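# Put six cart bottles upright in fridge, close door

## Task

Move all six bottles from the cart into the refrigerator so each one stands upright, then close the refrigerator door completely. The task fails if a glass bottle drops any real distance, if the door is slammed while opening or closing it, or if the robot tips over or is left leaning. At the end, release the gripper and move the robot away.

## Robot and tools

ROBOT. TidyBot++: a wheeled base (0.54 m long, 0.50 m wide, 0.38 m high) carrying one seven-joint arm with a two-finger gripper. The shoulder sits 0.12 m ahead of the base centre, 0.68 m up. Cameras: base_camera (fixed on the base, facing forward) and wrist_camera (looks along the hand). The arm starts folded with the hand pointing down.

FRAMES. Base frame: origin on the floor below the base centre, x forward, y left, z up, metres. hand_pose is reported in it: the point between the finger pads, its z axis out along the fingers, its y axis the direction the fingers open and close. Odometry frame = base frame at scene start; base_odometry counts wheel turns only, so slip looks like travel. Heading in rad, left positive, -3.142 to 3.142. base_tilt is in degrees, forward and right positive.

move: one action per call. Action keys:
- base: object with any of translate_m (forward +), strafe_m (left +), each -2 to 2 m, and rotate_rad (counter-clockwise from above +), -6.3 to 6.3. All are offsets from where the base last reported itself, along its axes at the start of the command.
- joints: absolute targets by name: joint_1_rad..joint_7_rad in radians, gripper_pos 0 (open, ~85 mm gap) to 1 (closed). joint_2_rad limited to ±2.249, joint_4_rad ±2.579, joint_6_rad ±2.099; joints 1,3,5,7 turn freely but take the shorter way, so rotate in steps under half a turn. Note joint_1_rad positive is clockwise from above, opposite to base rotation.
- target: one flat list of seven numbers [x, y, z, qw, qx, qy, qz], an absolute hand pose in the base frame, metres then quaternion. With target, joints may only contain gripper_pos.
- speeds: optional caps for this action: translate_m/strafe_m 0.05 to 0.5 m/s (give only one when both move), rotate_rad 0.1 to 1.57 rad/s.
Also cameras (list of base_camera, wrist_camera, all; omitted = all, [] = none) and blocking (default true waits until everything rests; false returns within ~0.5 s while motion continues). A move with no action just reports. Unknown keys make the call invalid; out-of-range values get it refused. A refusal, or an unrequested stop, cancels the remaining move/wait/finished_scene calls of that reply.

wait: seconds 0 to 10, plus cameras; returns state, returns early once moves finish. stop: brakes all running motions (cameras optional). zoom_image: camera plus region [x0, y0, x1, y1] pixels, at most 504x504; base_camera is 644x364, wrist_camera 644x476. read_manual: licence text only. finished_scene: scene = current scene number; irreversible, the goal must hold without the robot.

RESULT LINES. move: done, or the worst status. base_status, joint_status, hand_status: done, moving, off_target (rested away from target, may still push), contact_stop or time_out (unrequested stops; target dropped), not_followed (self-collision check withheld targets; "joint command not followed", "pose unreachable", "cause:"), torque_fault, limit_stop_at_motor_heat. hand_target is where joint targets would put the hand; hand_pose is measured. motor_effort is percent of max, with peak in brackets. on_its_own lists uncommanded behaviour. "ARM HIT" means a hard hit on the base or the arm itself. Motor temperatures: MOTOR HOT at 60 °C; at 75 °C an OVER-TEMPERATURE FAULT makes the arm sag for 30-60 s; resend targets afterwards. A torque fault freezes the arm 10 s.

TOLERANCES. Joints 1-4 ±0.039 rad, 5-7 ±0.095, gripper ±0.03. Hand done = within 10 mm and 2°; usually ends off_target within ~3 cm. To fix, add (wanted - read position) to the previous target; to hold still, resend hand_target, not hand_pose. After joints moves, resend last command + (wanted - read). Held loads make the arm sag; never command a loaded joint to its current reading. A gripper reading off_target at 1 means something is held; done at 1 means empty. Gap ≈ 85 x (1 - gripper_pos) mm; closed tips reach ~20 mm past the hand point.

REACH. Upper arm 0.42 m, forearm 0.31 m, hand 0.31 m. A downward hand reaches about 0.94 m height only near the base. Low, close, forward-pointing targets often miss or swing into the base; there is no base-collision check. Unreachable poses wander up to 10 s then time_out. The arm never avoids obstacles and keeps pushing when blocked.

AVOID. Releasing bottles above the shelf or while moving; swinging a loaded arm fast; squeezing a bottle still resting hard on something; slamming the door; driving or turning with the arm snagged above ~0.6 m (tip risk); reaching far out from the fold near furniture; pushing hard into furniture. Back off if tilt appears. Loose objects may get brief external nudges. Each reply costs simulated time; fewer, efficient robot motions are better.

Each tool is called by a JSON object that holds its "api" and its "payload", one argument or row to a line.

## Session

{"api": "move", "payload": {

}}

Scene clock: 0.00 s.
Motor temperatures (°C): [37 33 34 32 43 40 39]
base_odometry: x=+0.000 y=+0.000 heading=+0.000
base_tilt: forward=-0.2 right=+0.2
base_status: not commanded
joint_positions: joint_1_rad=+0.000 joint_2_rad=-0.332 joint_3_rad=+3.092 joint_4_rad=-2.516 joint_5_rad=+0.034 joint_6_rad=-0.897 joint_7_rad=+1.571 gripper_pos=+0.000
joint_status: not commanded
motor_effort: joint_1_rad=+1 joint_2_rad=-3 joint_3_rad=+1 joint_4_rad=+15 joint_5_rad=+0 joint_6_rad=+1 joint_7_rad=+0
hand_pose: x=+0.2574 y=-0.0020 z=+0.5879 quat_wxyz=(+0.021, +0.999, +0.034, +0.030) (m; base frame)
hand_target: x=+0.2565 y=-0.0020 z=+0.5874 quat_wxyz=(+0.021, +0.999, +0.034, +0.030) (m; base frame)
hand_status: not commanded
pictures: base_camera, wrist_camera

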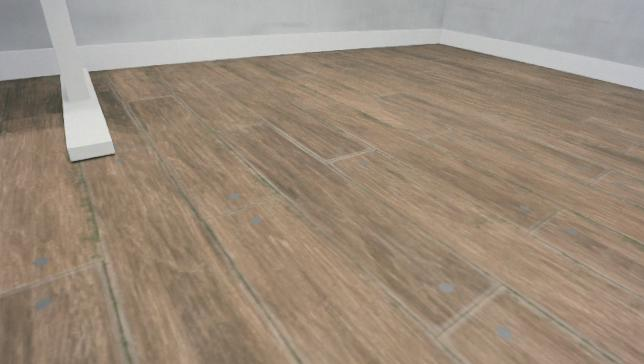

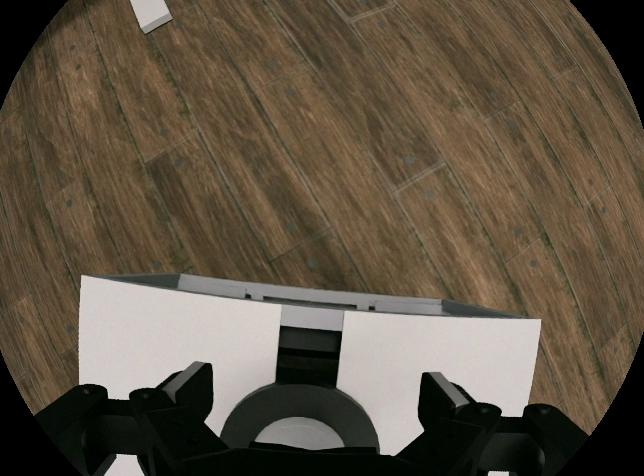

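{"api": "move", "payload": {
  "joints": {"joint_1_rad":0,"joint_2_rad":-0.6,"joint_3_rad":3.1416,"joint_4_rad":-2.4,"joint_5_rad":0,"joint_6_rad":0.12,"joint_7_rad":1.571,"gripper_pos":0.2}
}}

{"api": "move", "payload": {
  "base": {"rotate_rad":0.8}
}}

{"api": "move", "payload": {
  "base": {"rotate_rad":-1.6}
}}

Scene clock: 13.83 s.
Motor temperatures (°C): [37 33 34 32 43 40 39]
move: done
base_odometry: x=+0.000 y=+0.000 heading=+0.000
base_tilt: forward=-0.2 right=+0.2
base_status: not commanded
joint_positions: joint_1_rad=+0.000 joint_2_rad=-0.582 joint_3_rad=+3.117 joint_4_rad=-2.398 joint_5_rad=+0.034 joint_6_rad=+0.039 joint_7_rad=+1.571 gripper_pos=+0.200
joint_status: all done
motor_effort: joint_1_rad=+1(2) joint_2_rad=-3(5) joint_3_rad=+1(2) joint_4_rad=+22(22) joint_5_rad=+0(1) joint_6_rad=+9(9) joint_7_rad=+1(2)
hand_pose: x=+0.4971 y=+0.0122 z=+0.8932 quat_wxyz=(+0.009, +0.776, +0.026, +0.631) (m; base frame)
hand_target: x=+0.4970 y=+0.0013 z=+0.9237 quat_wxyz=(+0.000, +0.745, +0.000, +0.667) (m; base frame)
hand_status: not commanded
pictures: base_camera, wrist_camera

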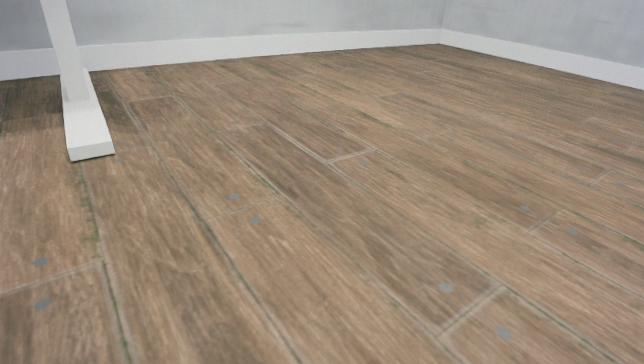

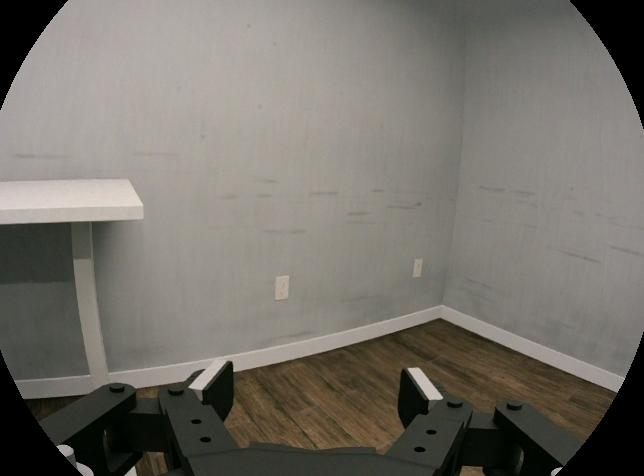

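Scene clock: 15.60 s.
Motor temperatures (°C): [37 33 34 32 43 40 39]
move: done
base_odometry: x=+0.000 y=+0.000 heading=+0.800
base_tilt: forward=-0.1 right=+0.2
base_status: done
joint_positions: joint_1_rad=+0.000 joint_2_rad=-0.582 joint_3_rad=+3.125 joint_4_rad=-2.398 joint_5_rad=+0.034 joint_6_rad=+0.042 joint_7_rad=+1.571 gripper_pos=+0.200
joint_status: not commanded
motor_effort: joint_1_rad=+1(2) joint_2_rad=-3(3) joint_3_rad=+1(2) joint_4_rad=+22(23) joint_5_rad=+1(1) joint_6_rad=+9(9) joint_7_rad=+1(1)
hand_pose: x=+0.4975 y=+0.0091 z=+0.8942 quat_wxyz=(+0.009, +0.775, +0.022, +0.632) (m; base frame)
hand_target: x=+0.4970 y=+0.0013 z=+0.9237 quat_wxyz=(+0.000, +0.745, +0.000, +0.667) (m; base frame)
hand_status: not commanded
pictures: base_camera, wrist_camera

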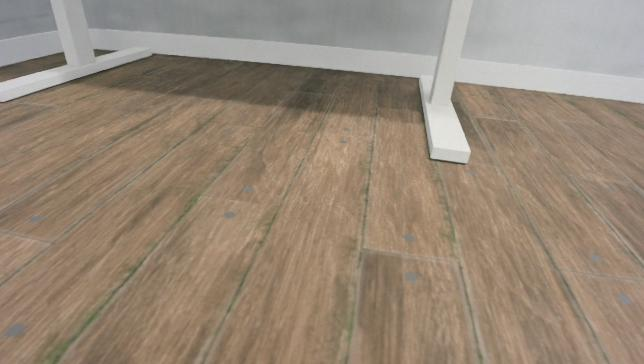

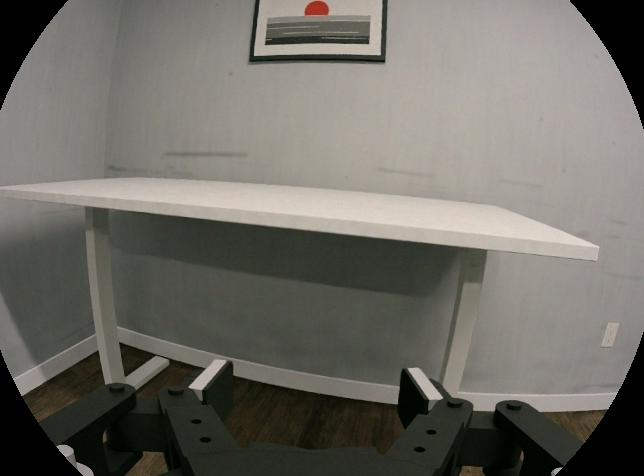

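Scene clock: 18.07 s.
Motor temperatures (°C): [37 33 34 32 43 40 39]
move: done
base_odometry: x=+0.000 y=+0.000 heading=-0.800
base_tilt: forward=-0.2 right=+0.2
base_status: done
joint_positions: joint_1_rad=+0.000 joint_2_rad=-0.582 joint_3_rad=+3.128 joint_4_rad=-2.398 joint_5_rad=+0.034 joint_6_rad=+0.043 joint_7_rad=+1.571 gripper_pos=+0.200
joint_status: not commanded
motor_effort: joint_1_rad=+1(2) joint_2_rad=-3(3) joint_3_rad=+1(2) joint_4_rad=+22(22) joint_5_rad=+0(1) joint_6_rad=+9(9) joint_7_rad=+1(1)
hand_pose: x=+0.4976 y=+0.0076 z=+0.8945 quat_wxyz=(+0.009, +0.775, +0.020, +0.632) (m; base frame)
hand_target: x=+0.4970 y=+0.0013 z=+0.9237 quat_wxyz=(+0.000, +0.745, +0.000, +0.667) (m; base frame)
hand_status: not commanded
pictures: base_camera, wrist_camera

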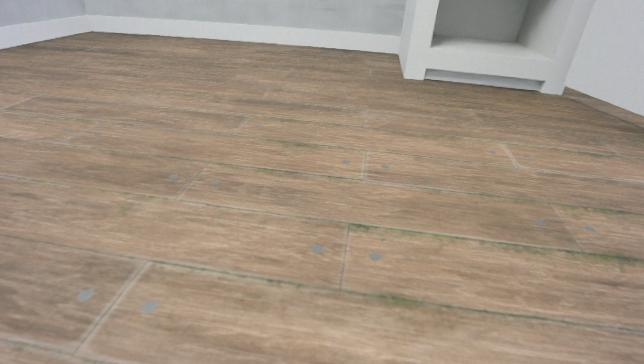

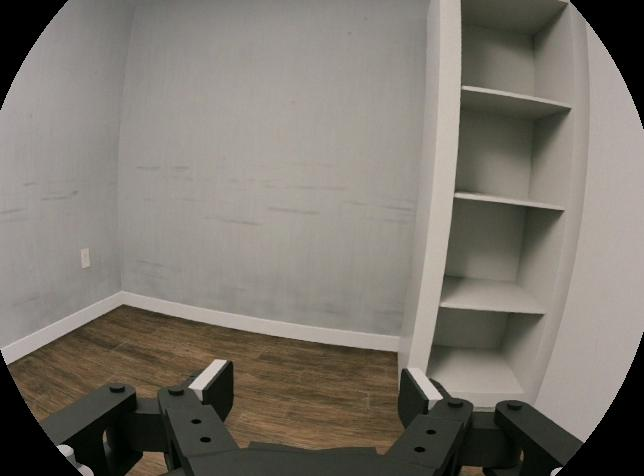

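{"api": "move", "payload": {
  "base": {"rotate_rad":-0.7}
}}

{"api": "move", "payload": {
  "base": {"rotate_rad":-0.9}
}}

Scene clock: 23.20 s.
Motor temperatures (°C): [37 33 34 32 43 40 39]
move: done
base_odometry: x=+0.000 y=+0.000 heading=-1.500
base_tilt: forward=-0.1 right=+0.2
base_status: done
joint_positions: joint_1_rad=+0.000 joint_2_rad=-0.582 joint_3_rad=+3.129 joint_4_rad=-2.398 joint_5_rad=+0.034 joint_6_rad=+0.043 joint_7_rad=+1.571 gripper_pos=+0.200
joint_status: not commanded
motor_effort: joint_1_rad=+1(2) joint_2_rad=-3(3) joint_3_rad=+1(2) joint_4_rad=+22(22) joint_5_rad=+0(1) joint_6_rad=+9(9) joint_7_rad=+0(1)
hand_pose: x=+0.4976 y=+0.0070 z=+0.8945 quat_wxyz=(+0.009, +0.775, +0.020, +0.632) (m; base frame)
hand_target: x=+0.4970 y=+0.0013 z=+0.9237 quat_wxyz=(+0.000, +0.745, +0.000, +0.667) (m; base frame)
hand_status: not commanded
pictures: base_camera, wrist_camera

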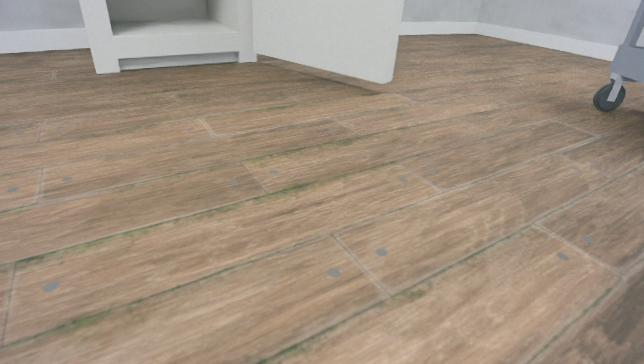

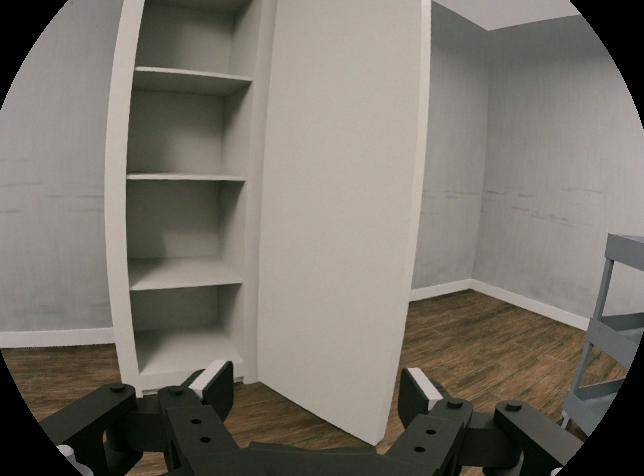

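Scene clock: 25.00 s.
Motor temperatures (°C): [37 33 34 32 43 40 39]
move: done
base_odometry: x=+0.000 y=+0.000 heading=-2.399
base_tilt: forward=-0.1 right=+0.2
base_status: done
joint_positions: joint_1_rad=+0.000 joint_2_rad=-0.582 joint_3_rad=+3.130 joint_4_rad=-2.398 joint_5_rad=+0.034 joint_6_rad=+0.043 joint_7_rad=+1.571 gripper_pos=+0.200
joint_status: not commanded
motor_effort: joint_1_rad=+1(2) joint_2_rad=-3(3) joint_3_rad=+1(2) joint_4_rad=+22(22) joint_5_rad=+0(1) joint_6_rad=+9(9) joint_7_rad=+0(1)
hand_pose: x=+0.4976 y=+0.0067 z=+0.8946 quat_wxyz=(+0.010, +0.775, +0.019, +0.632) (m; base frame)
hand_target: x=+0.4970 y=+0.0013 z=+0.9237 quat_wxyz=(+0.000, +0.745, +0.000, +0.667) (m; base frame)
hand_status: not commanded
pictures: base_camera, wrist_camera

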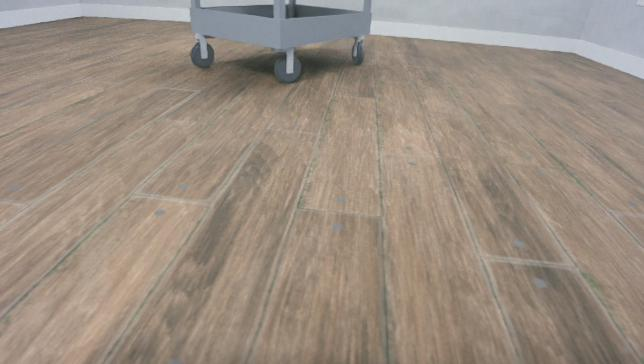

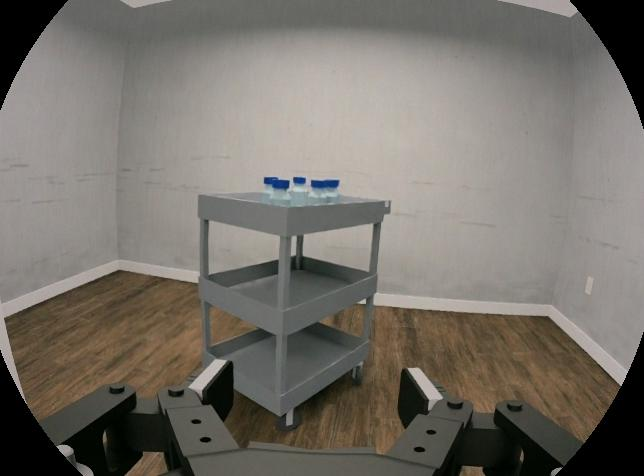

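{"api": "move", "payload": {
  "base": {"rotate_rad":0.828},
  "cameras": []
}}

{"api": "move", "payload": {
  "base": {"strafe_m":-1.3,"translate_m":0.1},
  "joints": {"joint_1_rad":0,"joint_2_rad":-0.12,"joint_3_rad":3.1416,"joint_4_rad":-1.65,"joint_5_rad":0,"joint_6_rad":-0.42,"joint_7_rad":1.571,"gripper_pos":0.2}
}}

Scene clock: 62.80 s.
Motor temperatures (°C): [37 33 34 32 43 40 39]
move: done
base_odometry: x=+0.000 y=+0.000 heading=-1.572
base_tilt: forward=-0.1 right=+0.2
base_status: done
joint_positions: joint_1_rad=+0.000 joint_2_rad=-0.582 joint_3_rad=+3.130 joint_4_rad=-2.398 joint_5_rad=+0.034 joint_6_rad=+0.043 joint_7_rad=+1.571 gripper_pos=+0.200
joint_status: not commanded
motor_effort: joint_1_rad=+1(2) joint_2_rad=-2(3) joint_3_rad=+1(2) joint_4_rad=+22(22) joint_5_rad=+0(1) joint_6_rad=+9(9) joint_7_rad=+1(1)
hand_pose: x=+0.4976 y=+0.0067 z=+0.8946 quat_wxyz=(+0.010, +0.774, +0.019, +0.632) (m; base frame)
hand_target: x=+0.4970 y=+0.0013 z=+0.9237 quat_wxyz=(+0.000, +0.745, +0.000, +0.667) (m; base frame)
hand_status: not commanded
pictures: none
No camera images: "cameras" was empty.

Scene clock: 66.77 s.
Motor temperatures (°C): [37 33 34 32 43 40 39]
move: done
base_odometry: x=-1.300 y=-0.099 heading=-1.571
base_tilt: forward=-0.1 right=+0.2
base_status: done
joint_positions: joint_1_rad=+0.000 joint_2_rad=-0.140 joint_3_rad=+3.131 joint_4_rad=-1.657 joint_5_rad=+0.034 joint_6_rad=-0.354 joint_7_rad=+1.571 gripper_pos=+0.200
joint_status: all done
motor_effort: joint_1_rad=+1(2) joint_2_rad=-19(20) joint_3_rad=+0(3) joint_4_rad=+23(24) joint_5_rad=+0(1) joint_6_rad=+8(10) joint_7_rad=+1(2)
hand_pose: x=+0.6713 y=+0.0037 z=+1.0237 quat_wxyz=(+0.012, +0.804, +0.014, +0.594) (m; base frame)
hand_target: x=+0.6719 y=+0.0013 z=+0.9971 quat_wxyz=(+0.000, +0.828, +0.000, +0.561) (m; base frame)
hand_status: not commanded
pictures: base_camera, wrist_camera

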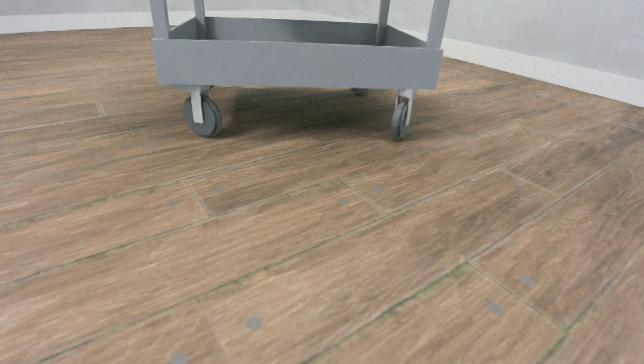

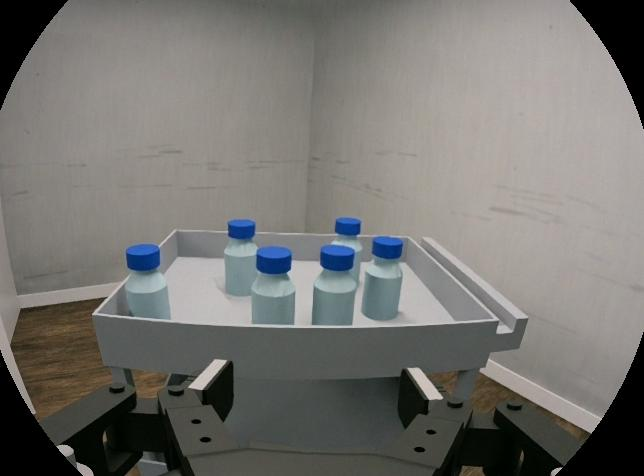

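{"api": "move", "payload": {
  "base": {"strafe_m":-0.028,"translate_m":0.22},
  "joints": {"joint_1_rad":0,"joint_2_rad":-0.147,"joint_3_rad":3.1416,"joint_4_rad":-1.855,"joint_5_rad":0,"joint_6_rad":-0.21,"joint_7_rad":1.571},
  "speeds": {"translate_m":0.2}
}}

Scene clock: 95.90 s.
Motor temperatures (°C): [37 33 34 32 43 40 39]
move: done
base_odometry: x=-1.329 y=-0.319 heading=-1.572
base_tilt: forward=-0.1 right=+0.2
base_status: done
joint_positions: joint_1_rad=+0.000 joint_2_rad=-0.140 joint_3_rad=+3.131 joint_4_rad=-1.838 joint_5_rad=+0.034 joint_6_rad=-0.285 joint_7_rad=+1.571 gripper_pos=+0.200
joint_status: all done
motor_effort: joint_1_rad=+0(2) joint_2_rad=-18(21) joint_3_rad=+0(1) joint_4_rad=+22(24) joint_5_rad=+0(1) joint_6_rad=+8(10) joint_7_rad=+1(2)
hand_pose: x=+0.6572 y=+0.0042 z=+0.9341 quat_wxyz=(+0.011, +0.837, +0.016, +0.548) (m; base frame)
hand_target: x=+0.6615 y=+0.0013 z=+0.9491 quat_wxyz=(+0.000, +0.819, +0.000, +0.574) (m; base frame)
hand_status: not commanded
pictures: base_camera, wrist_camera

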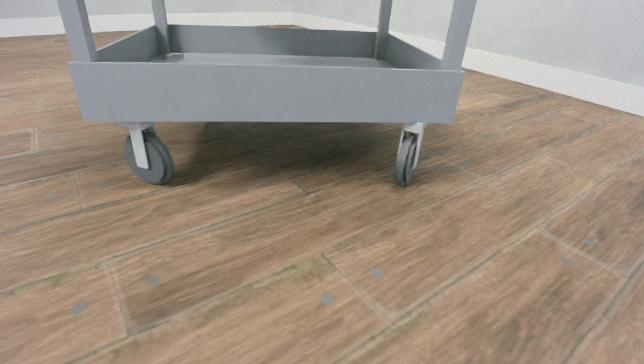

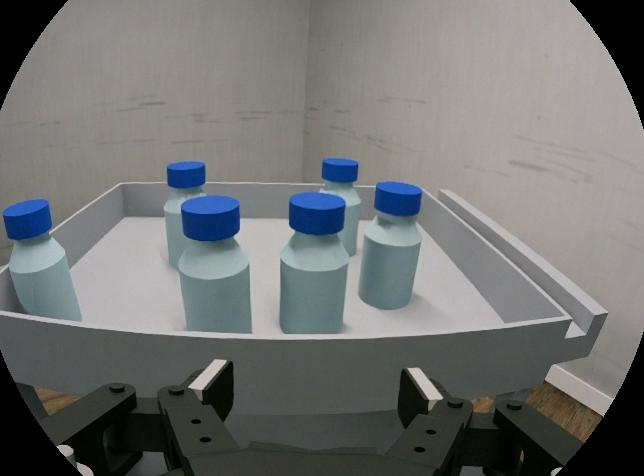

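{"api": "move", "payload": {
  "base": {"translate_m":0.18},
  "speeds": {"translate_m":0.15}
}}

Scene clock: 100.73 s.
Motor temperatures (°C): [37 33 34 32 43 40 39]
move: done
base_odometry: x=-1.329 y=-0.499 heading=-1.572
base_tilt: forward=-0.1 right=+0.2
base_status: done
joint_positions: joint_1_rad=+0.000 joint_2_rad=-0.141 joint_3_rad=+3.131 joint_4_rad=-1.838 joint_5_rad=+0.034 joint_6_rad=-0.284 joint_7_rad=+1.571 gripper_pos=+0.200
joint_status: not commanded
motor_effort: joint_1_rad=+1(1) joint_2_rad=-19(22) joint_3_rad=+0(1) joint_4_rad=+22(23) joint_5_rad=+0(1) joint_6_rad=+8(8) joint_7_rad=+0(1)
hand_pose: x=+0.6571 y=+0.0042 z=+0.9345 quat_wxyz=(+0.011, +0.836, +0.016, +0.548) (m; base frame)
hand_target: x=+0.6615 y=+0.0013 z=+0.9491 quat_wxyz=(+0.000, +0.819, +0.000, +0.574) (m; base frame)
hand_status: not commanded
pictures: base_camera, wrist_camera

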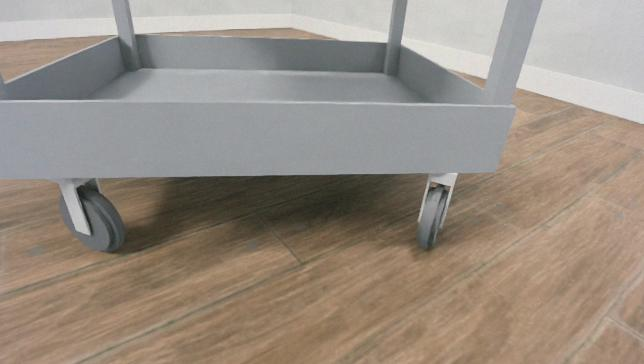

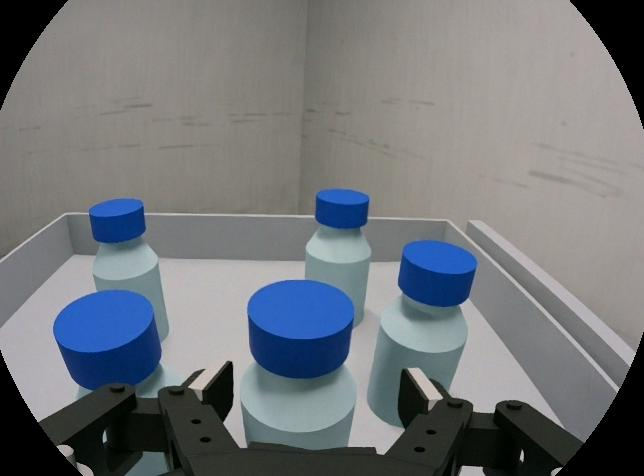

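{"api": "move", "payload": {
  "base": {"translate_m":0.042,"strafe_m":0.007},
  "speeds": {"translate_m":0.08}
}}

Scene clock: 109.03 s.
Motor temperatures (°C): [37 33 34 32 43 40 39]
move: done
base_odometry: x=-1.322 y=-0.542 heading=-1.572
base_tilt: forward=-0.1 right=+0.2
base_status: done
joint_positions: joint_1_rad=+0.000 joint_2_rad=-0.141 joint_3_rad=+3.131 joint_4_rad=-1.838 joint_5_rad=+0.034 joint_6_rad=-0.284 joint_7_rad=+1.571 gripper_pos=+0.200
joint_status: not commanded
motor_effort: joint_1_rad=+1(1) joint_2_rad=-19(22) joint_3_rad=+1(1) joint_4_rad=+22(23) joint_5_rad=+1(1) joint_6_rad=+8(8) joint_7_rad=+1(1)
hand_pose: x=+0.6571 y=+0.0042 z=+0.9347 quat_wxyz=(+0.011, +0.836, +0.016, +0.548) (m; base frame)
hand_target: x=+0.6615 y=+0.0013 z=+0.9491 quat_wxyz=(+0.000, +0.819, +0.000, +0.574) (m; base frame)
hand_status: not commanded
pictures: base_camera, wrist_camera

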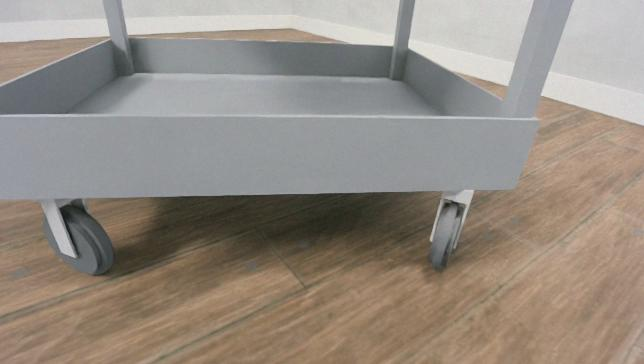

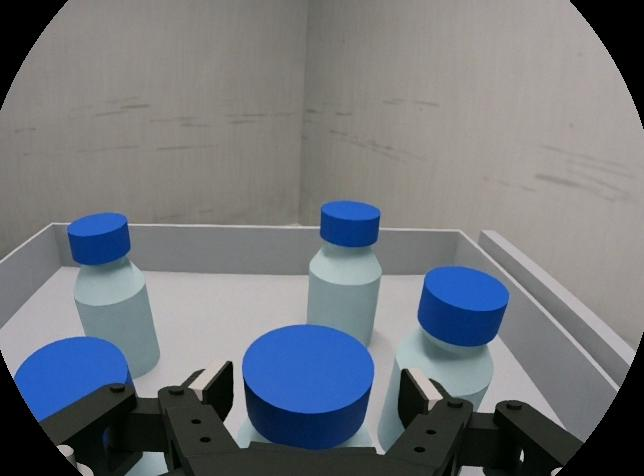

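{"api": "move", "payload": {
  "joints": {"gripper_pos":0.75}
}}

Scene clock: 114.10 s.
Motor temperatures (°C): [37 33 34 32 43 40 39]
move: off_target
base_odometry: x=-1.322 y=-0.542 heading=-1.572
base_tilt: forward=-0.1 right=+0.2
base_status: not commanded
joint_positions: joint_1_rad=+0.000 joint_2_rad=-0.141 joint_3_rad=+3.131 joint_4_rad=-1.838 joint_5_rad=+0.033 joint_6_rad=-0.281 joint_7_rad=+1.571 gripper_pos=+0.451
joint_status: gripper_pos off_target (ended at +0.451, target +0.750)
motor_effort: joint_1_rad=+1(3) joint_2_rad=-18(19) joint_3_rad=+0(2) joint_4_rad=+22(23) joint_5_rad=-1(2) joint_6_rad=+8(9) joint_7_rad=+0(1)
hand_pose: x=+0.6574 y=+0.0042 z=+0.9354 quat_wxyz=(+0.010, +0.835, +0.015, +0.549) (m; base frame)
hand_target: x=+0.6615 y=+0.0013 z=+0.9491 quat_wxyz=(+0.000, +0.819, +0.000, +0.574) (m; base frame)
hand_status: not commanded
pictures: base_camera, wrist_camera

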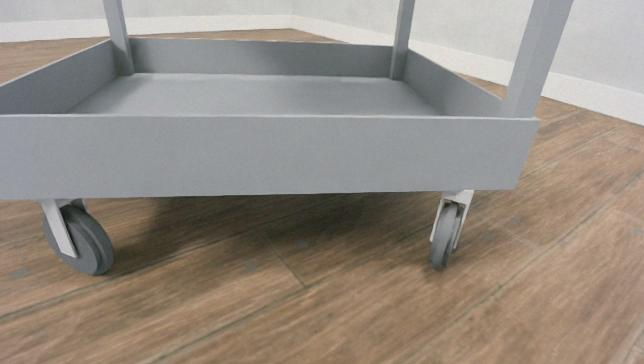

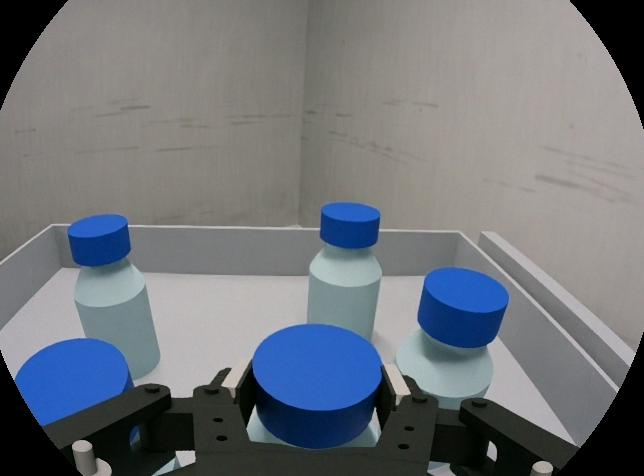

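{"api": "move", "payload": {
  "joints": {"joint_1_rad":0,"joint_2_rad":-0.12,"joint_3_rad":3.1416,"joint_4_rad":-1.7,"joint_5_rad":0,"joint_6_rad":-0.42,"joint_7_rad":1.571},
  "cameras": ["wrist_camera"]
}}

{"api": "move", "payload": {
  "joints": {"joint_1_rad":0,"joint_2_rad":-0.12,"joint_3_rad":3.1416,"joint_4_rad":-1.2,"joint_5_rad":0,"joint_6_rad":-0.83,"joint_7_rad":1.571},
  "cameras": ["wrist_camera"]
}}

{"api": "move", "payload": {
  "base": {"translate_m":-0.28},
  "speeds": {"translate_m":0.35},
  "cameras": ["wrist_camera"]
}}

{"api": "move", "payload": {
  "base": {"translate_m":0.29,"strafe_m":1.286,"rotate_rad":0.577},
  "speeds": {"translate_m":0.4,"rotate_rad":0.3}
}}

Scene clock: 127.90 s.
Motor temperatures (°C): [37 33 34 32 43 40 39]
move: done
base_odometry: x=-1.322 y=-0.541 heading=-1.572
base_tilt: forward=-0.1 right=+0.2
base_status: not commanded
joint_positions: joint_1_rad=+0.000 joint_2_rad=-0.111 joint_3_rad=+3.131 joint_4_rad=-1.732 joint_5_rad=+0.033 joint_6_rad=-0.390 joint_7_rad=+1.571 gripper_pos=+0.451
joint_status: all done
motor_effort: joint_1_rad=+1(2) joint_2_rad=-25(26) joint_3_rad=+0(1) joint_4_rad=+28(28) joint_5_rad=+1(1) joint_6_rad=+12(13) joint_7_rad=+1(2)
hand_pose: x=+0.6677 y=+0.0033 z=+0.9517 quat_wxyz=(+0.011, +0.844, +0.014, +0.536) (m; base frame)
hand_target: x=+0.6660 y=+0.0013 z=+0.9671 quat_wxyz=(+0.000, +0.841, +0.000, +0.540) (m; base frame)
hand_status: not commanded
pictures: wrist_camera

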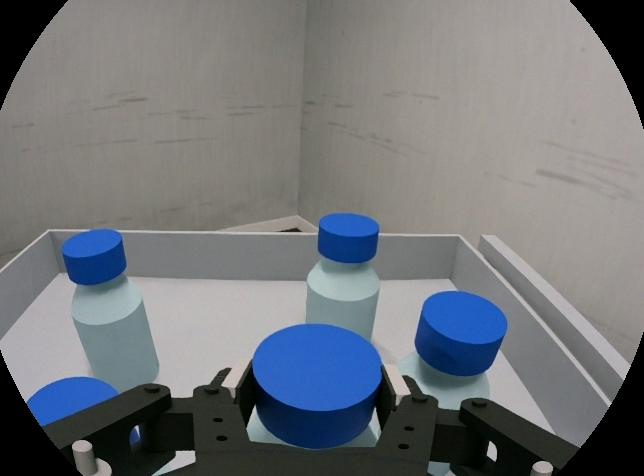

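Scene clock: 129.87 s.
Motor temperatures (°C): [37 33 34 32 43 40 39]
move: done
base_odometry: x=-1.322 y=-0.541 heading=-1.572
base_tilt: forward=-0.1 right=+0.2
base_status: not commanded
joint_positions: joint_1_rad=+0.000 joint_2_rad=-0.110 joint_3_rad=+3.131 joint_4_rad=-1.231 joint_5_rad=+0.033 joint_6_rad=-0.794 joint_7_rad=+1.571 gripper_pos=+0.451
joint_status: all done
motor_effort: joint_1_rad=+0(2) joint_2_rad=-23(27) joint_3_rad=+0(1) joint_4_rad=+26(29) joint_5_rad=+0(1) joint_6_rad=+12(14) joint_7_rad=+1(2)
hand_pose: x=+0.6488 y=-0.0002 z=+1.1315 quat_wxyz=(+0.014, +0.818, +0.007, +0.575) (m; base frame)
hand_target: x=+0.6394 y=+0.0013 z=+1.1441 quat_wxyz=(+0.000, +0.816, +0.000, +0.578) (m; base frame)
hand_status: not commanded
pictures: wrist_camera

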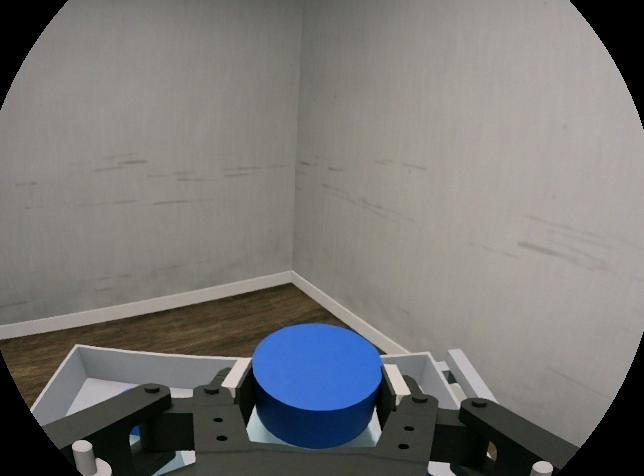

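Scene clock: 131.77 s.
Motor temperatures (°C): [37 33 34 32 43 40 39]
move: done
base_odometry: x=-1.322 y=-0.261 heading=-1.572
base_tilt: forward=-0.1 right=+0.2
base_status: done
joint_positions: joint_1_rad=+0.000 joint_2_rad=-0.100 joint_3_rad=+3.132 joint_4_rad=-1.230 joint_5_rad=+0.032 joint_6_rad=-0.801 joint_7_rad=+1.571 gripper_pos=+0.451
joint_status: not commanded
motor_effort: joint_1_rad=+1(2) joint_2_rad=-24(29) joint_3_rad=+0(1) joint_4_rad=+25(27) joint_5_rad=+0(1) joint_6_rad=+12(13) joint_7_rad=+0(1)
hand_pose: x=+0.6525 y=-0.0001 z=+1.1252 quat_wxyz=(+0.014, +0.822, +0.007, +0.569) (m; base frame)
hand_target: x=+0.6394 y=+0.0013 z=+1.1441 quat_wxyz=(+0.000, +0.816, +0.000, +0.578) (m; base frame)
hand_status: not commanded
pictures: wrist_camera

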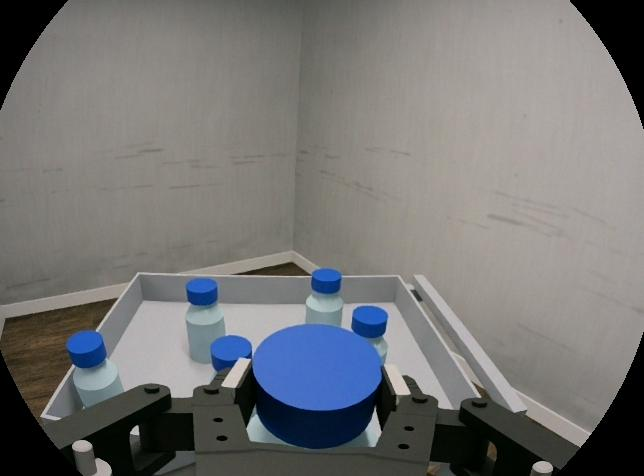

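Scene clock: 136.20 s.
Motor temperatures (°C): [37 33 34 32 43 40 39]
move: done
base_odometry: x=-0.036 y=-0.553 heading=-0.994
base_tilt: forward=-0.1 right=+0.2
base_status: done
joint_positions: joint_1_rad=+0.001 joint_2_rad=-0.099 joint_3_rad=+3.141 joint_4_rad=-1.230 joint_5_rad=+0.028 joint_6_rad=-0.801 joint_7_rad=+1.571 gripper_pos=+0.451
joint_status: not commanded
motor_effort: joint_1_rad=+1(3) joint_2_rad=-24(27) joint_3_rad=+0(5) joint_4_rad=+26(27) joint_5_rad=+1(2) joint_6_rad=+12(13) joint_7_rad=+1(1)
hand_pose: x=+0.6531 y=-0.0051 z=+1.1245 quat_wxyz=(+0.014, +0.822, +0.002, +0.569) (m; base frame)
hand_target: x=+0.6394 y=+0.0013 z=+1.1441 quat_wxyz=(+0.000, +0.816, +0.000, +0.578) (m; base frame)
hand_status: not commanded
pictures: base_camera, wrist_camera

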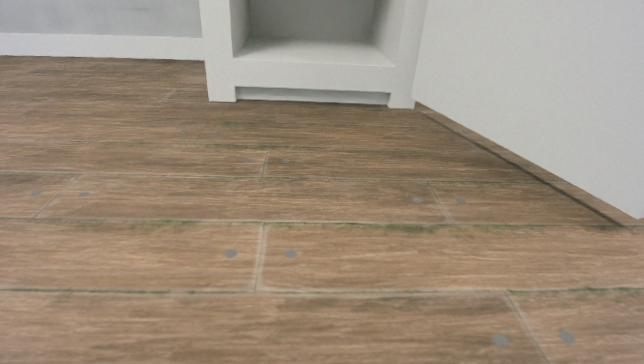

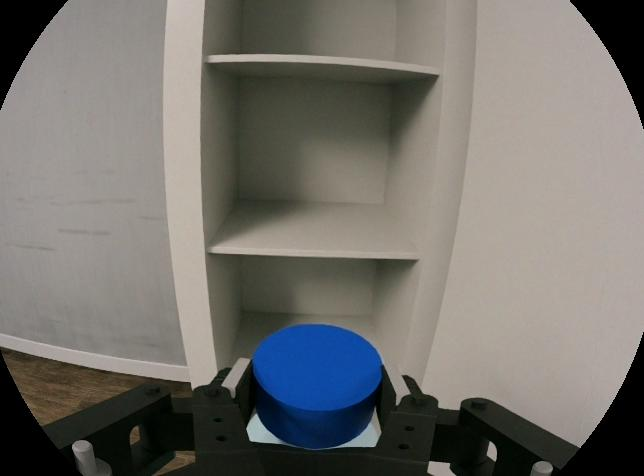

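{"api": "move", "payload": {
  "base": {"rotate_rad":-0.05}
}}

Scene clock: 157.00 s.
Motor temperatures (°C): [37 33 34 33 43 40 39]
move: done
base_odometry: x=-0.036 y=-0.553 heading=-1.044
base_tilt: forward=-0.1 right=+0.2
base_status: done
joint_positions: joint_1_rad=+0.005 joint_2_rad=-0.099 joint_3_rad=+3.145 joint_4_rad=-1.230 joint_5_rad=+0.026 joint_6_rad=-0.801 joint_7_rad=+1.571 gripper_pos=+0.451
joint_status: not commanded
motor_effort: joint_1_rad=+1(3) joint_2_rad=-24(25) joint_3_rad=+0(3) joint_4_rad=+26(26) joint_5_rad=+0(2) joint_6_rad=+12(13) joint_7_rad=+0(1)
hand_pose: x=+0.6531 y=-0.0088 z=+1.1245 quat_wxyz=(+0.015, +0.822, -0.001, +0.569) (m; base frame)
hand_target: x=+0.6394 y=+0.0013 z=+1.1441 quat_wxyz=(+0.000, +0.816, +0.000, +0.578) (m; base frame)
hand_status: not commanded
pictures: base_camera, wrist_camera

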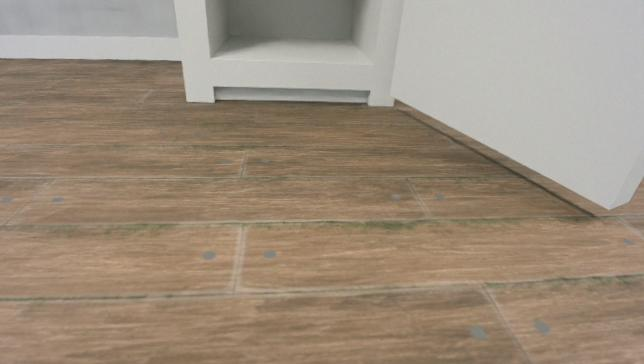

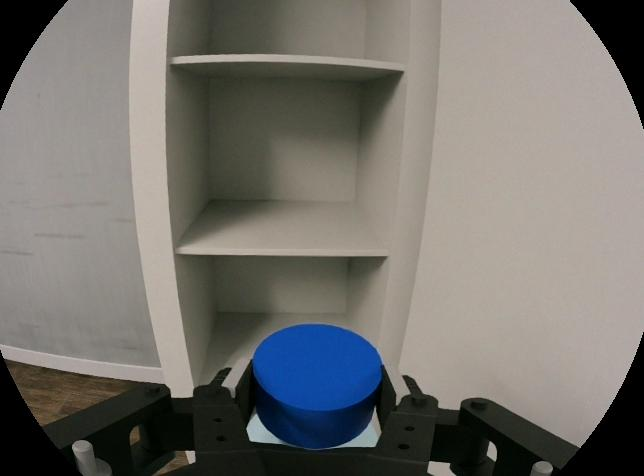

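{"api": "move", "payload": {
  "base": {"rotate_rad":0.07,"strafe_m":-0.021},
  "joints": {"joint_1_rad":-0.22}
}}

Scene clock: 175.97 s.
Motor temperatures (°C): [37 33 34 33 43 40 39]
move: done
base_odometry: x=-0.054 y=-0.563 heading=-0.974
base_tilt: forward=-0.1 right=+0.2
base_status: done
joint_positions: joint_1_rad=-0.209 joint_2_rad=-0.099 joint_3_rad=+3.145 joint_4_rad=-1.230 joint_5_rad=+0.025 joint_6_rad=-0.801 joint_7_rad=+1.571 gripper_pos=+0.451
joint_status: all done
motor_effort: joint_1_rad=+1(3) joint_2_rad=-24(25) joint_3_rad=+0(2) joint_4_rad=+26(27) joint_5_rad=+1(2) joint_6_rad=+12(12) joint_7_rad=+1(1)
hand_pose: x=+0.6428 y=+0.1047 z=+1.1245 quat_wxyz=(-0.046, +0.818, +0.086, +0.567) (m; base frame)
hand_target: x=+0.6266 y=+0.1149 z=+1.1441 quat_wxyz=(-0.063, +0.811, +0.090, +0.574) (m; base frame)
hand_status: not commanded
pictures: base_camera, wrist_camera

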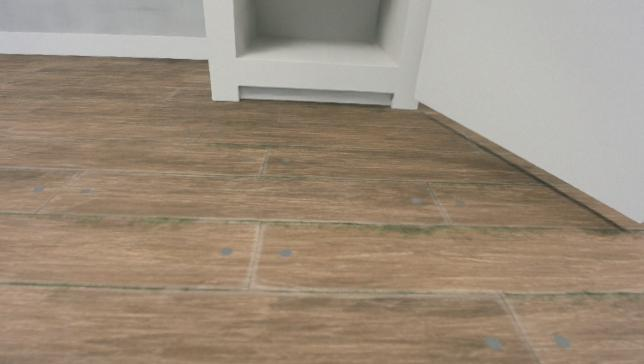

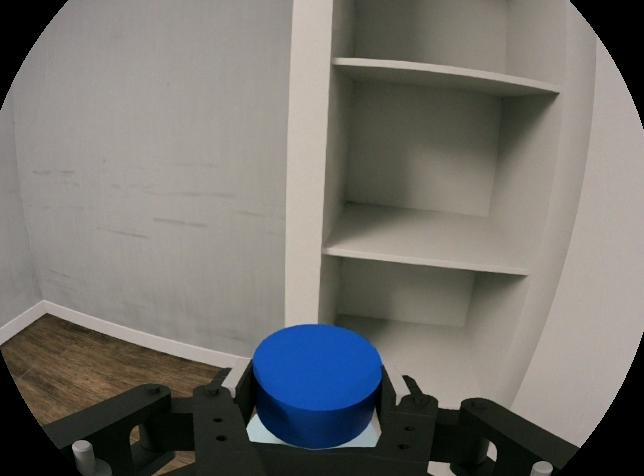

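{"api": "move", "payload": {
  "base": {"translate_m":0.55},
  "speeds": {"translate_m":0.3}
}}

Scene clock: 184.43 s.
Motor temperatures (°C): [37 33 34 33 43 40 39]
move: done
base_odometry: x=+0.255 y=-1.019 heading=-0.974
base_tilt: forward=-0.1 right=+0.2
base_status: done
joint_positions: joint_1_rad=-0.209 joint_2_rad=-0.093 joint_3_rad=+3.145 joint_4_rad=-1.229 joint_5_rad=+0.025 joint_6_rad=-0.802 joint_7_rad=+1.571 gripper_pos=+0.451
joint_status: not commanded
motor_effort: joint_1_rad=+1(2) joint_2_rad=-25(29) joint_3_rad=+0(1) joint_4_rad=+26(27) joint_5_rad=+0(1) joint_6_rad=+12(13) joint_7_rad=+0(1)
hand_pose: x=+0.6453 y=+0.1054 z=+1.1212 quat_wxyz=(-0.046, +0.820, +0.087, +0.564) (m; base frame)
hand_target: x=+0.6266 y=+0.1149 z=+1.1441 quat_wxyz=(-0.063, +0.811, +0.090, +0.574) (m; base frame)
hand_status: not commanded
pictures: base_camera, wrist_camera

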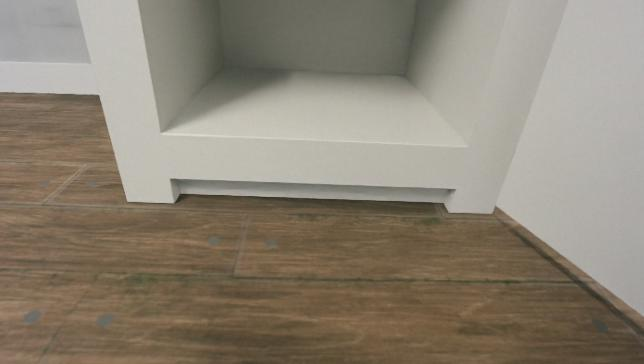

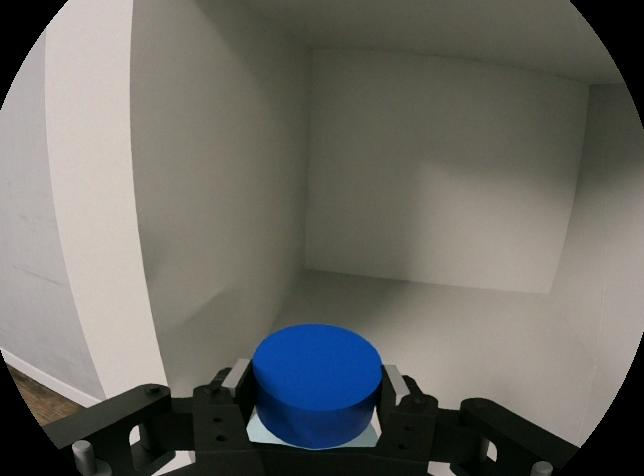

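{"api": "move", "payload": {
  "base": {"translate_m":0.35},
  "speeds": {"translate_m":0.2}
}}

Scene clock: 189.97 s.
Motor temperatures (°C): [37 33 34 33 43 40 39]
move: done
base_odometry: x=+0.452 y=-1.308 heading=-0.974
base_tilt: forward=-0.1 right=+0.2
base_status: done
joint_positions: joint_1_rad=-0.209 joint_2_rad=-0.091 joint_3_rad=+3.145 joint_4_rad=-1.229 joint_5_rad=+0.025 joint_6_rad=-0.803 joint_7_rad=+1.571 gripper_pos=+0.451
joint_status: not commanded
motor_effort: joint_1_rad=+1(1) joint_2_rad=-24(29) joint_3_rad=+0(1) joint_4_rad=+26(27) joint_5_rad=+0(2) joint_6_rad=+12(13) joint_7_rad=+1(1)
hand_pose: x=+0.6460 y=+0.1055 z=+1.1202 quat_wxyz=(-0.046, +0.820, +0.087, +0.563) (m; base frame)
hand_target: x=+0.6266 y=+0.1149 z=+1.1441 quat_wxyz=(-0.063, +0.811, +0.090, +0.574) (m; base frame)
hand_status: not commanded
pictures: base_camera, wrist_camera

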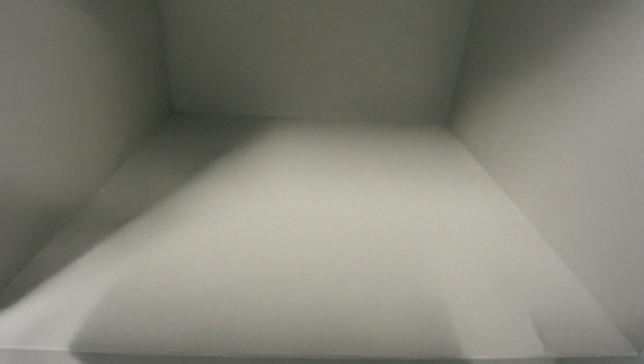

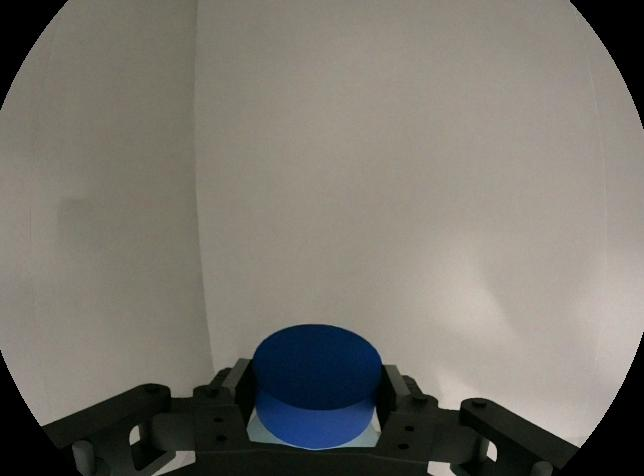

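{"api": "move", "payload": {
  "joints": {"joint_1_rad":-0.22,"joint_2_rad":-0.12,"joint_3_rad":3.1416,"joint_4_rad":-1.35,"joint_5_rad":0,"joint_6_rad":-0.69,"joint_7_rad":1.571},
  "cameras": []
}}

{"api": "move", "payload": {
  "joints": {"joint_2_rad":-0.12,"joint_4_rad":-1.39,"joint_6_rad":-0.65},
  "cameras": []
}}

{"api": "move", "payload": {
  "joints": {"joint_2_rad":-0.12,"joint_4_rad":-1.42,"joint_6_rad":-0.63},
  "cameras": ["wrist_camera"]
}}

Scene clock: 196.23 s.
Motor temperatures (°C): [37 33 34 33 43 40 39]
move: done
base_odometry: x=+0.452 y=-1.308 heading=-0.974
base_tilt: forward=-0.1 right=+0.2
base_status: not commanded
joint_positions: joint_1_rad=-0.209 joint_2_rad=-0.095 joint_3_rad=+3.145 joint_4_rad=-1.331 joint_5_rad=+0.025 joint_6_rad=-0.759 joint_7_rad=+1.571 gripper_pos=+0.451
joint_status: all done
motor_effort: joint_1_rad=+1(2) joint_2_rad=-20(25) joint_3_rad=+0(1) joint_4_rad=+22(26) joint_5_rad=+0(1) joint_6_rad=+9(13) joint_7_rad=+0(1)
hand_pose: x=+0.6490 y=+0.1066 z=+1.0757 quat_wxyz=(-0.044, +0.835, +0.089, +0.541) (m; base frame)
hand_target: x=+0.6441 y=+0.1188 z=+1.0981 quat_wxyz=(-0.063, +0.814, +0.090, +0.570) (m; base frame)
hand_status: not commanded
pictures: none
No camera images: "cameras" was empty.

Scene clock: 196.93 s.
Motor temperatures (°C): [37 33 34 33 43 40 39]
move: done
base_odometry: x=+0.452 y=-1.308 heading=-0.974
base_tilt: forward=-0.1 right=+0.2
base_status: not commanded
joint_positions: joint_1_rad=-0.209 joint_2_rad=-0.106 joint_3_rad=+3.145 joint_4_rad=-1.363 joint_5_rad=+0.025 joint_6_rad=-0.718 joint_7_rad=+1.571 gripper_pos=+0.451
joint_status: all done
motor_effort: joint_1_rad=+1(1) joint_2_rad=-17(20) joint_3_rad=+0(1) joint_4_rad=+20(22) joint_5_rad=+0(1) joint_6_rad=+8(10) joint_7_rad=+0(0)
hand_pose: x=+0.6492 y=+0.1068 z=+1.0749 quat_wxyz=(-0.045, +0.830, +0.089, +0.549) (m; base frame)
hand_target: x=+0.6480 y=+0.1197 z=+1.0862 quat_wxyz=(-0.063, +0.814, +0.090, +0.570) (m; base frame)
hand_status: not commanded
pictures: none
No camera images: "cameras" was empty.

Scene clock: 197.57 s.
Motor temperatures (°C): [37 33 34 33 43 40 39]
move: done
base_odometry: x=+0.452 y=-1.308 heading=-0.974
base_tilt: forward=-0.1 right=+0.2
base_status: not commanded
joint_positions: joint_1_rad=-0.209 joint_2_rad=-0.115 joint_3_rad=+3.145 joint_4_rad=-1.385 joint_5_rad=+0.025 joint_6_rad=-0.692 joint_7_rad=+1.571 gripper_pos=+0.451
joint_status: all done
motor_effort: joint_1_rad=+1(1) joint_2_rad=-15(18) joint_3_rad=+0(1) joint_4_rad=+18(21) joint_5_rad=-1(1) joint_6_rad=+7(9) joint_7_rad=+0(0)
hand_pose: x=+0.6480 y=+0.1068 z=+1.0743 quat_wxyz=(-0.045, +0.826, +0.089, +0.554) (m; base frame)
hand_target: x=+0.6496 y=+0.1200 z=+1.0742 quat_wxyz=(-0.062, +0.817, +0.090, +0.566) (m; base frame)
hand_status: not commanded
pictures: wrist_camera

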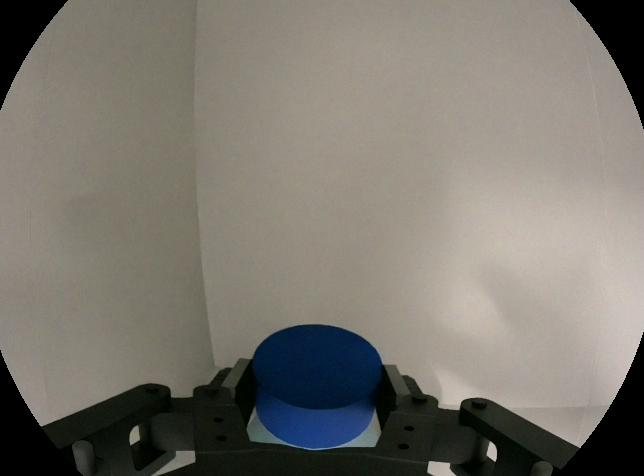

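{"api": "move", "payload": {
  "joints": {"gripper_pos":0.4},
  "cameras": []
}}

{"api": "move", "payload": {
  "joints": {"gripper_pos":0.2}
}}

Scene clock: 202.77 s.
Motor temperatures (°C): [37 33 34 33 43 40 39]
move: done
base_odometry: x=+0.452 y=-1.308 heading=-0.974
base_tilt: forward=-0.1 right=+0.2
base_status: not commanded
joint_positions: joint_1_rad=-0.211 joint_2_rad=-0.115 joint_3_rad=+3.145 joint_4_rad=-1.392 joint_5_rad=+0.024 joint_6_rad=-0.691 joint_7_rad=+1.571 gripper_pos=+0.400
joint_status: all done
motor_effort: joint_1_rad=+0(2) joint_2_rad=-18(18) joint_3_rad=-1(2) joint_4_rad=+20(20) joint_5_rad=-1(2) joint_6_rad=+7(7) joint_7_rad=+0(1)
hand_pose: x=+0.6478 y=+0.1075 z=+1.0706 quat_wxyz=(-0.046, +0.828, +0.090, +0.552) (m; base frame)
hand_target: x=+0.6496 y=+0.1200 z=+1.0742 quat_wxyz=(-0.062, +0.817, +0.090, +0.566) (m; base frame)
hand_status: not commanded
pictures: none
No camera images: "cameras" was empty.

Scene clock: 203.40 s.
Motor temperatures (°C): [37 33 34 33 43 40 39]
move: done
base_odometry: x=+0.452 y=-1.308 heading=-0.974
base_tilt: forward=-0.1 right=+0.2
base_status: not commanded
joint_positions: joint_1_rad=-0.211 joint_2_rad=-0.115 joint_3_rad=+3.145 joint_4_rad=-1.400 joint_5_rad=+0.024 joint_6_rad=-0.691 joint_7_rad=+1.571 gripper_pos=+0.200
joint_status: all done
motor_effort: joint_1_rad=+1(1) joint_2_rad=-19(20) joint_3_rad=+0(1) joint_4_rad=+21(22) joint_5_rad=+0(1) joint_6_rad=+8(8) joint_7_rad=+1(1)
hand_pose: x=+0.6475 y=+0.1074 z=+1.0657 quat_wxyz=(-0.045, +0.830, +0.090, +0.548) (m; base frame)
hand_target: x=+0.6496 y=+0.1200 z=+1.0742 quat_wxyz=(-0.062, +0.817, +0.090, +0.566) (m; base frame)
hand_status: not commanded
pictures: base_camera, wrist_camera

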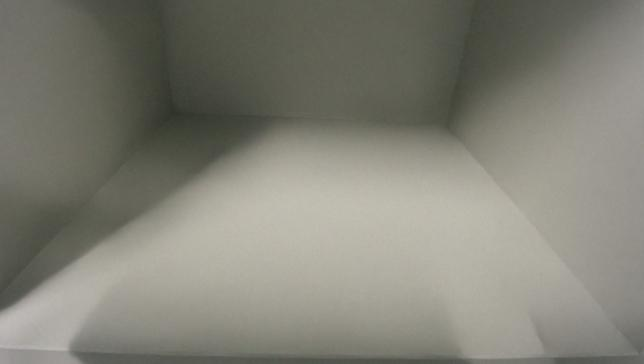

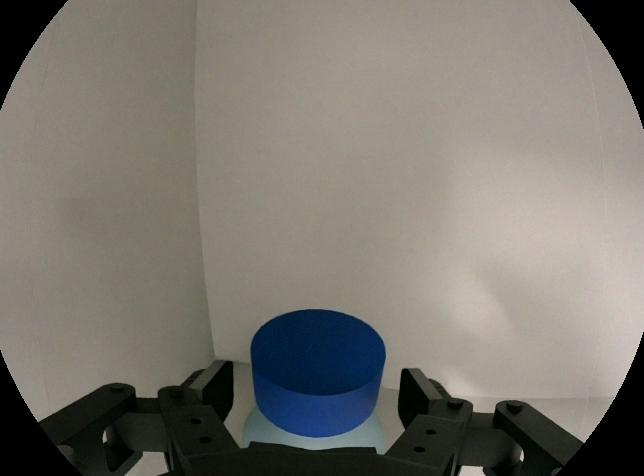

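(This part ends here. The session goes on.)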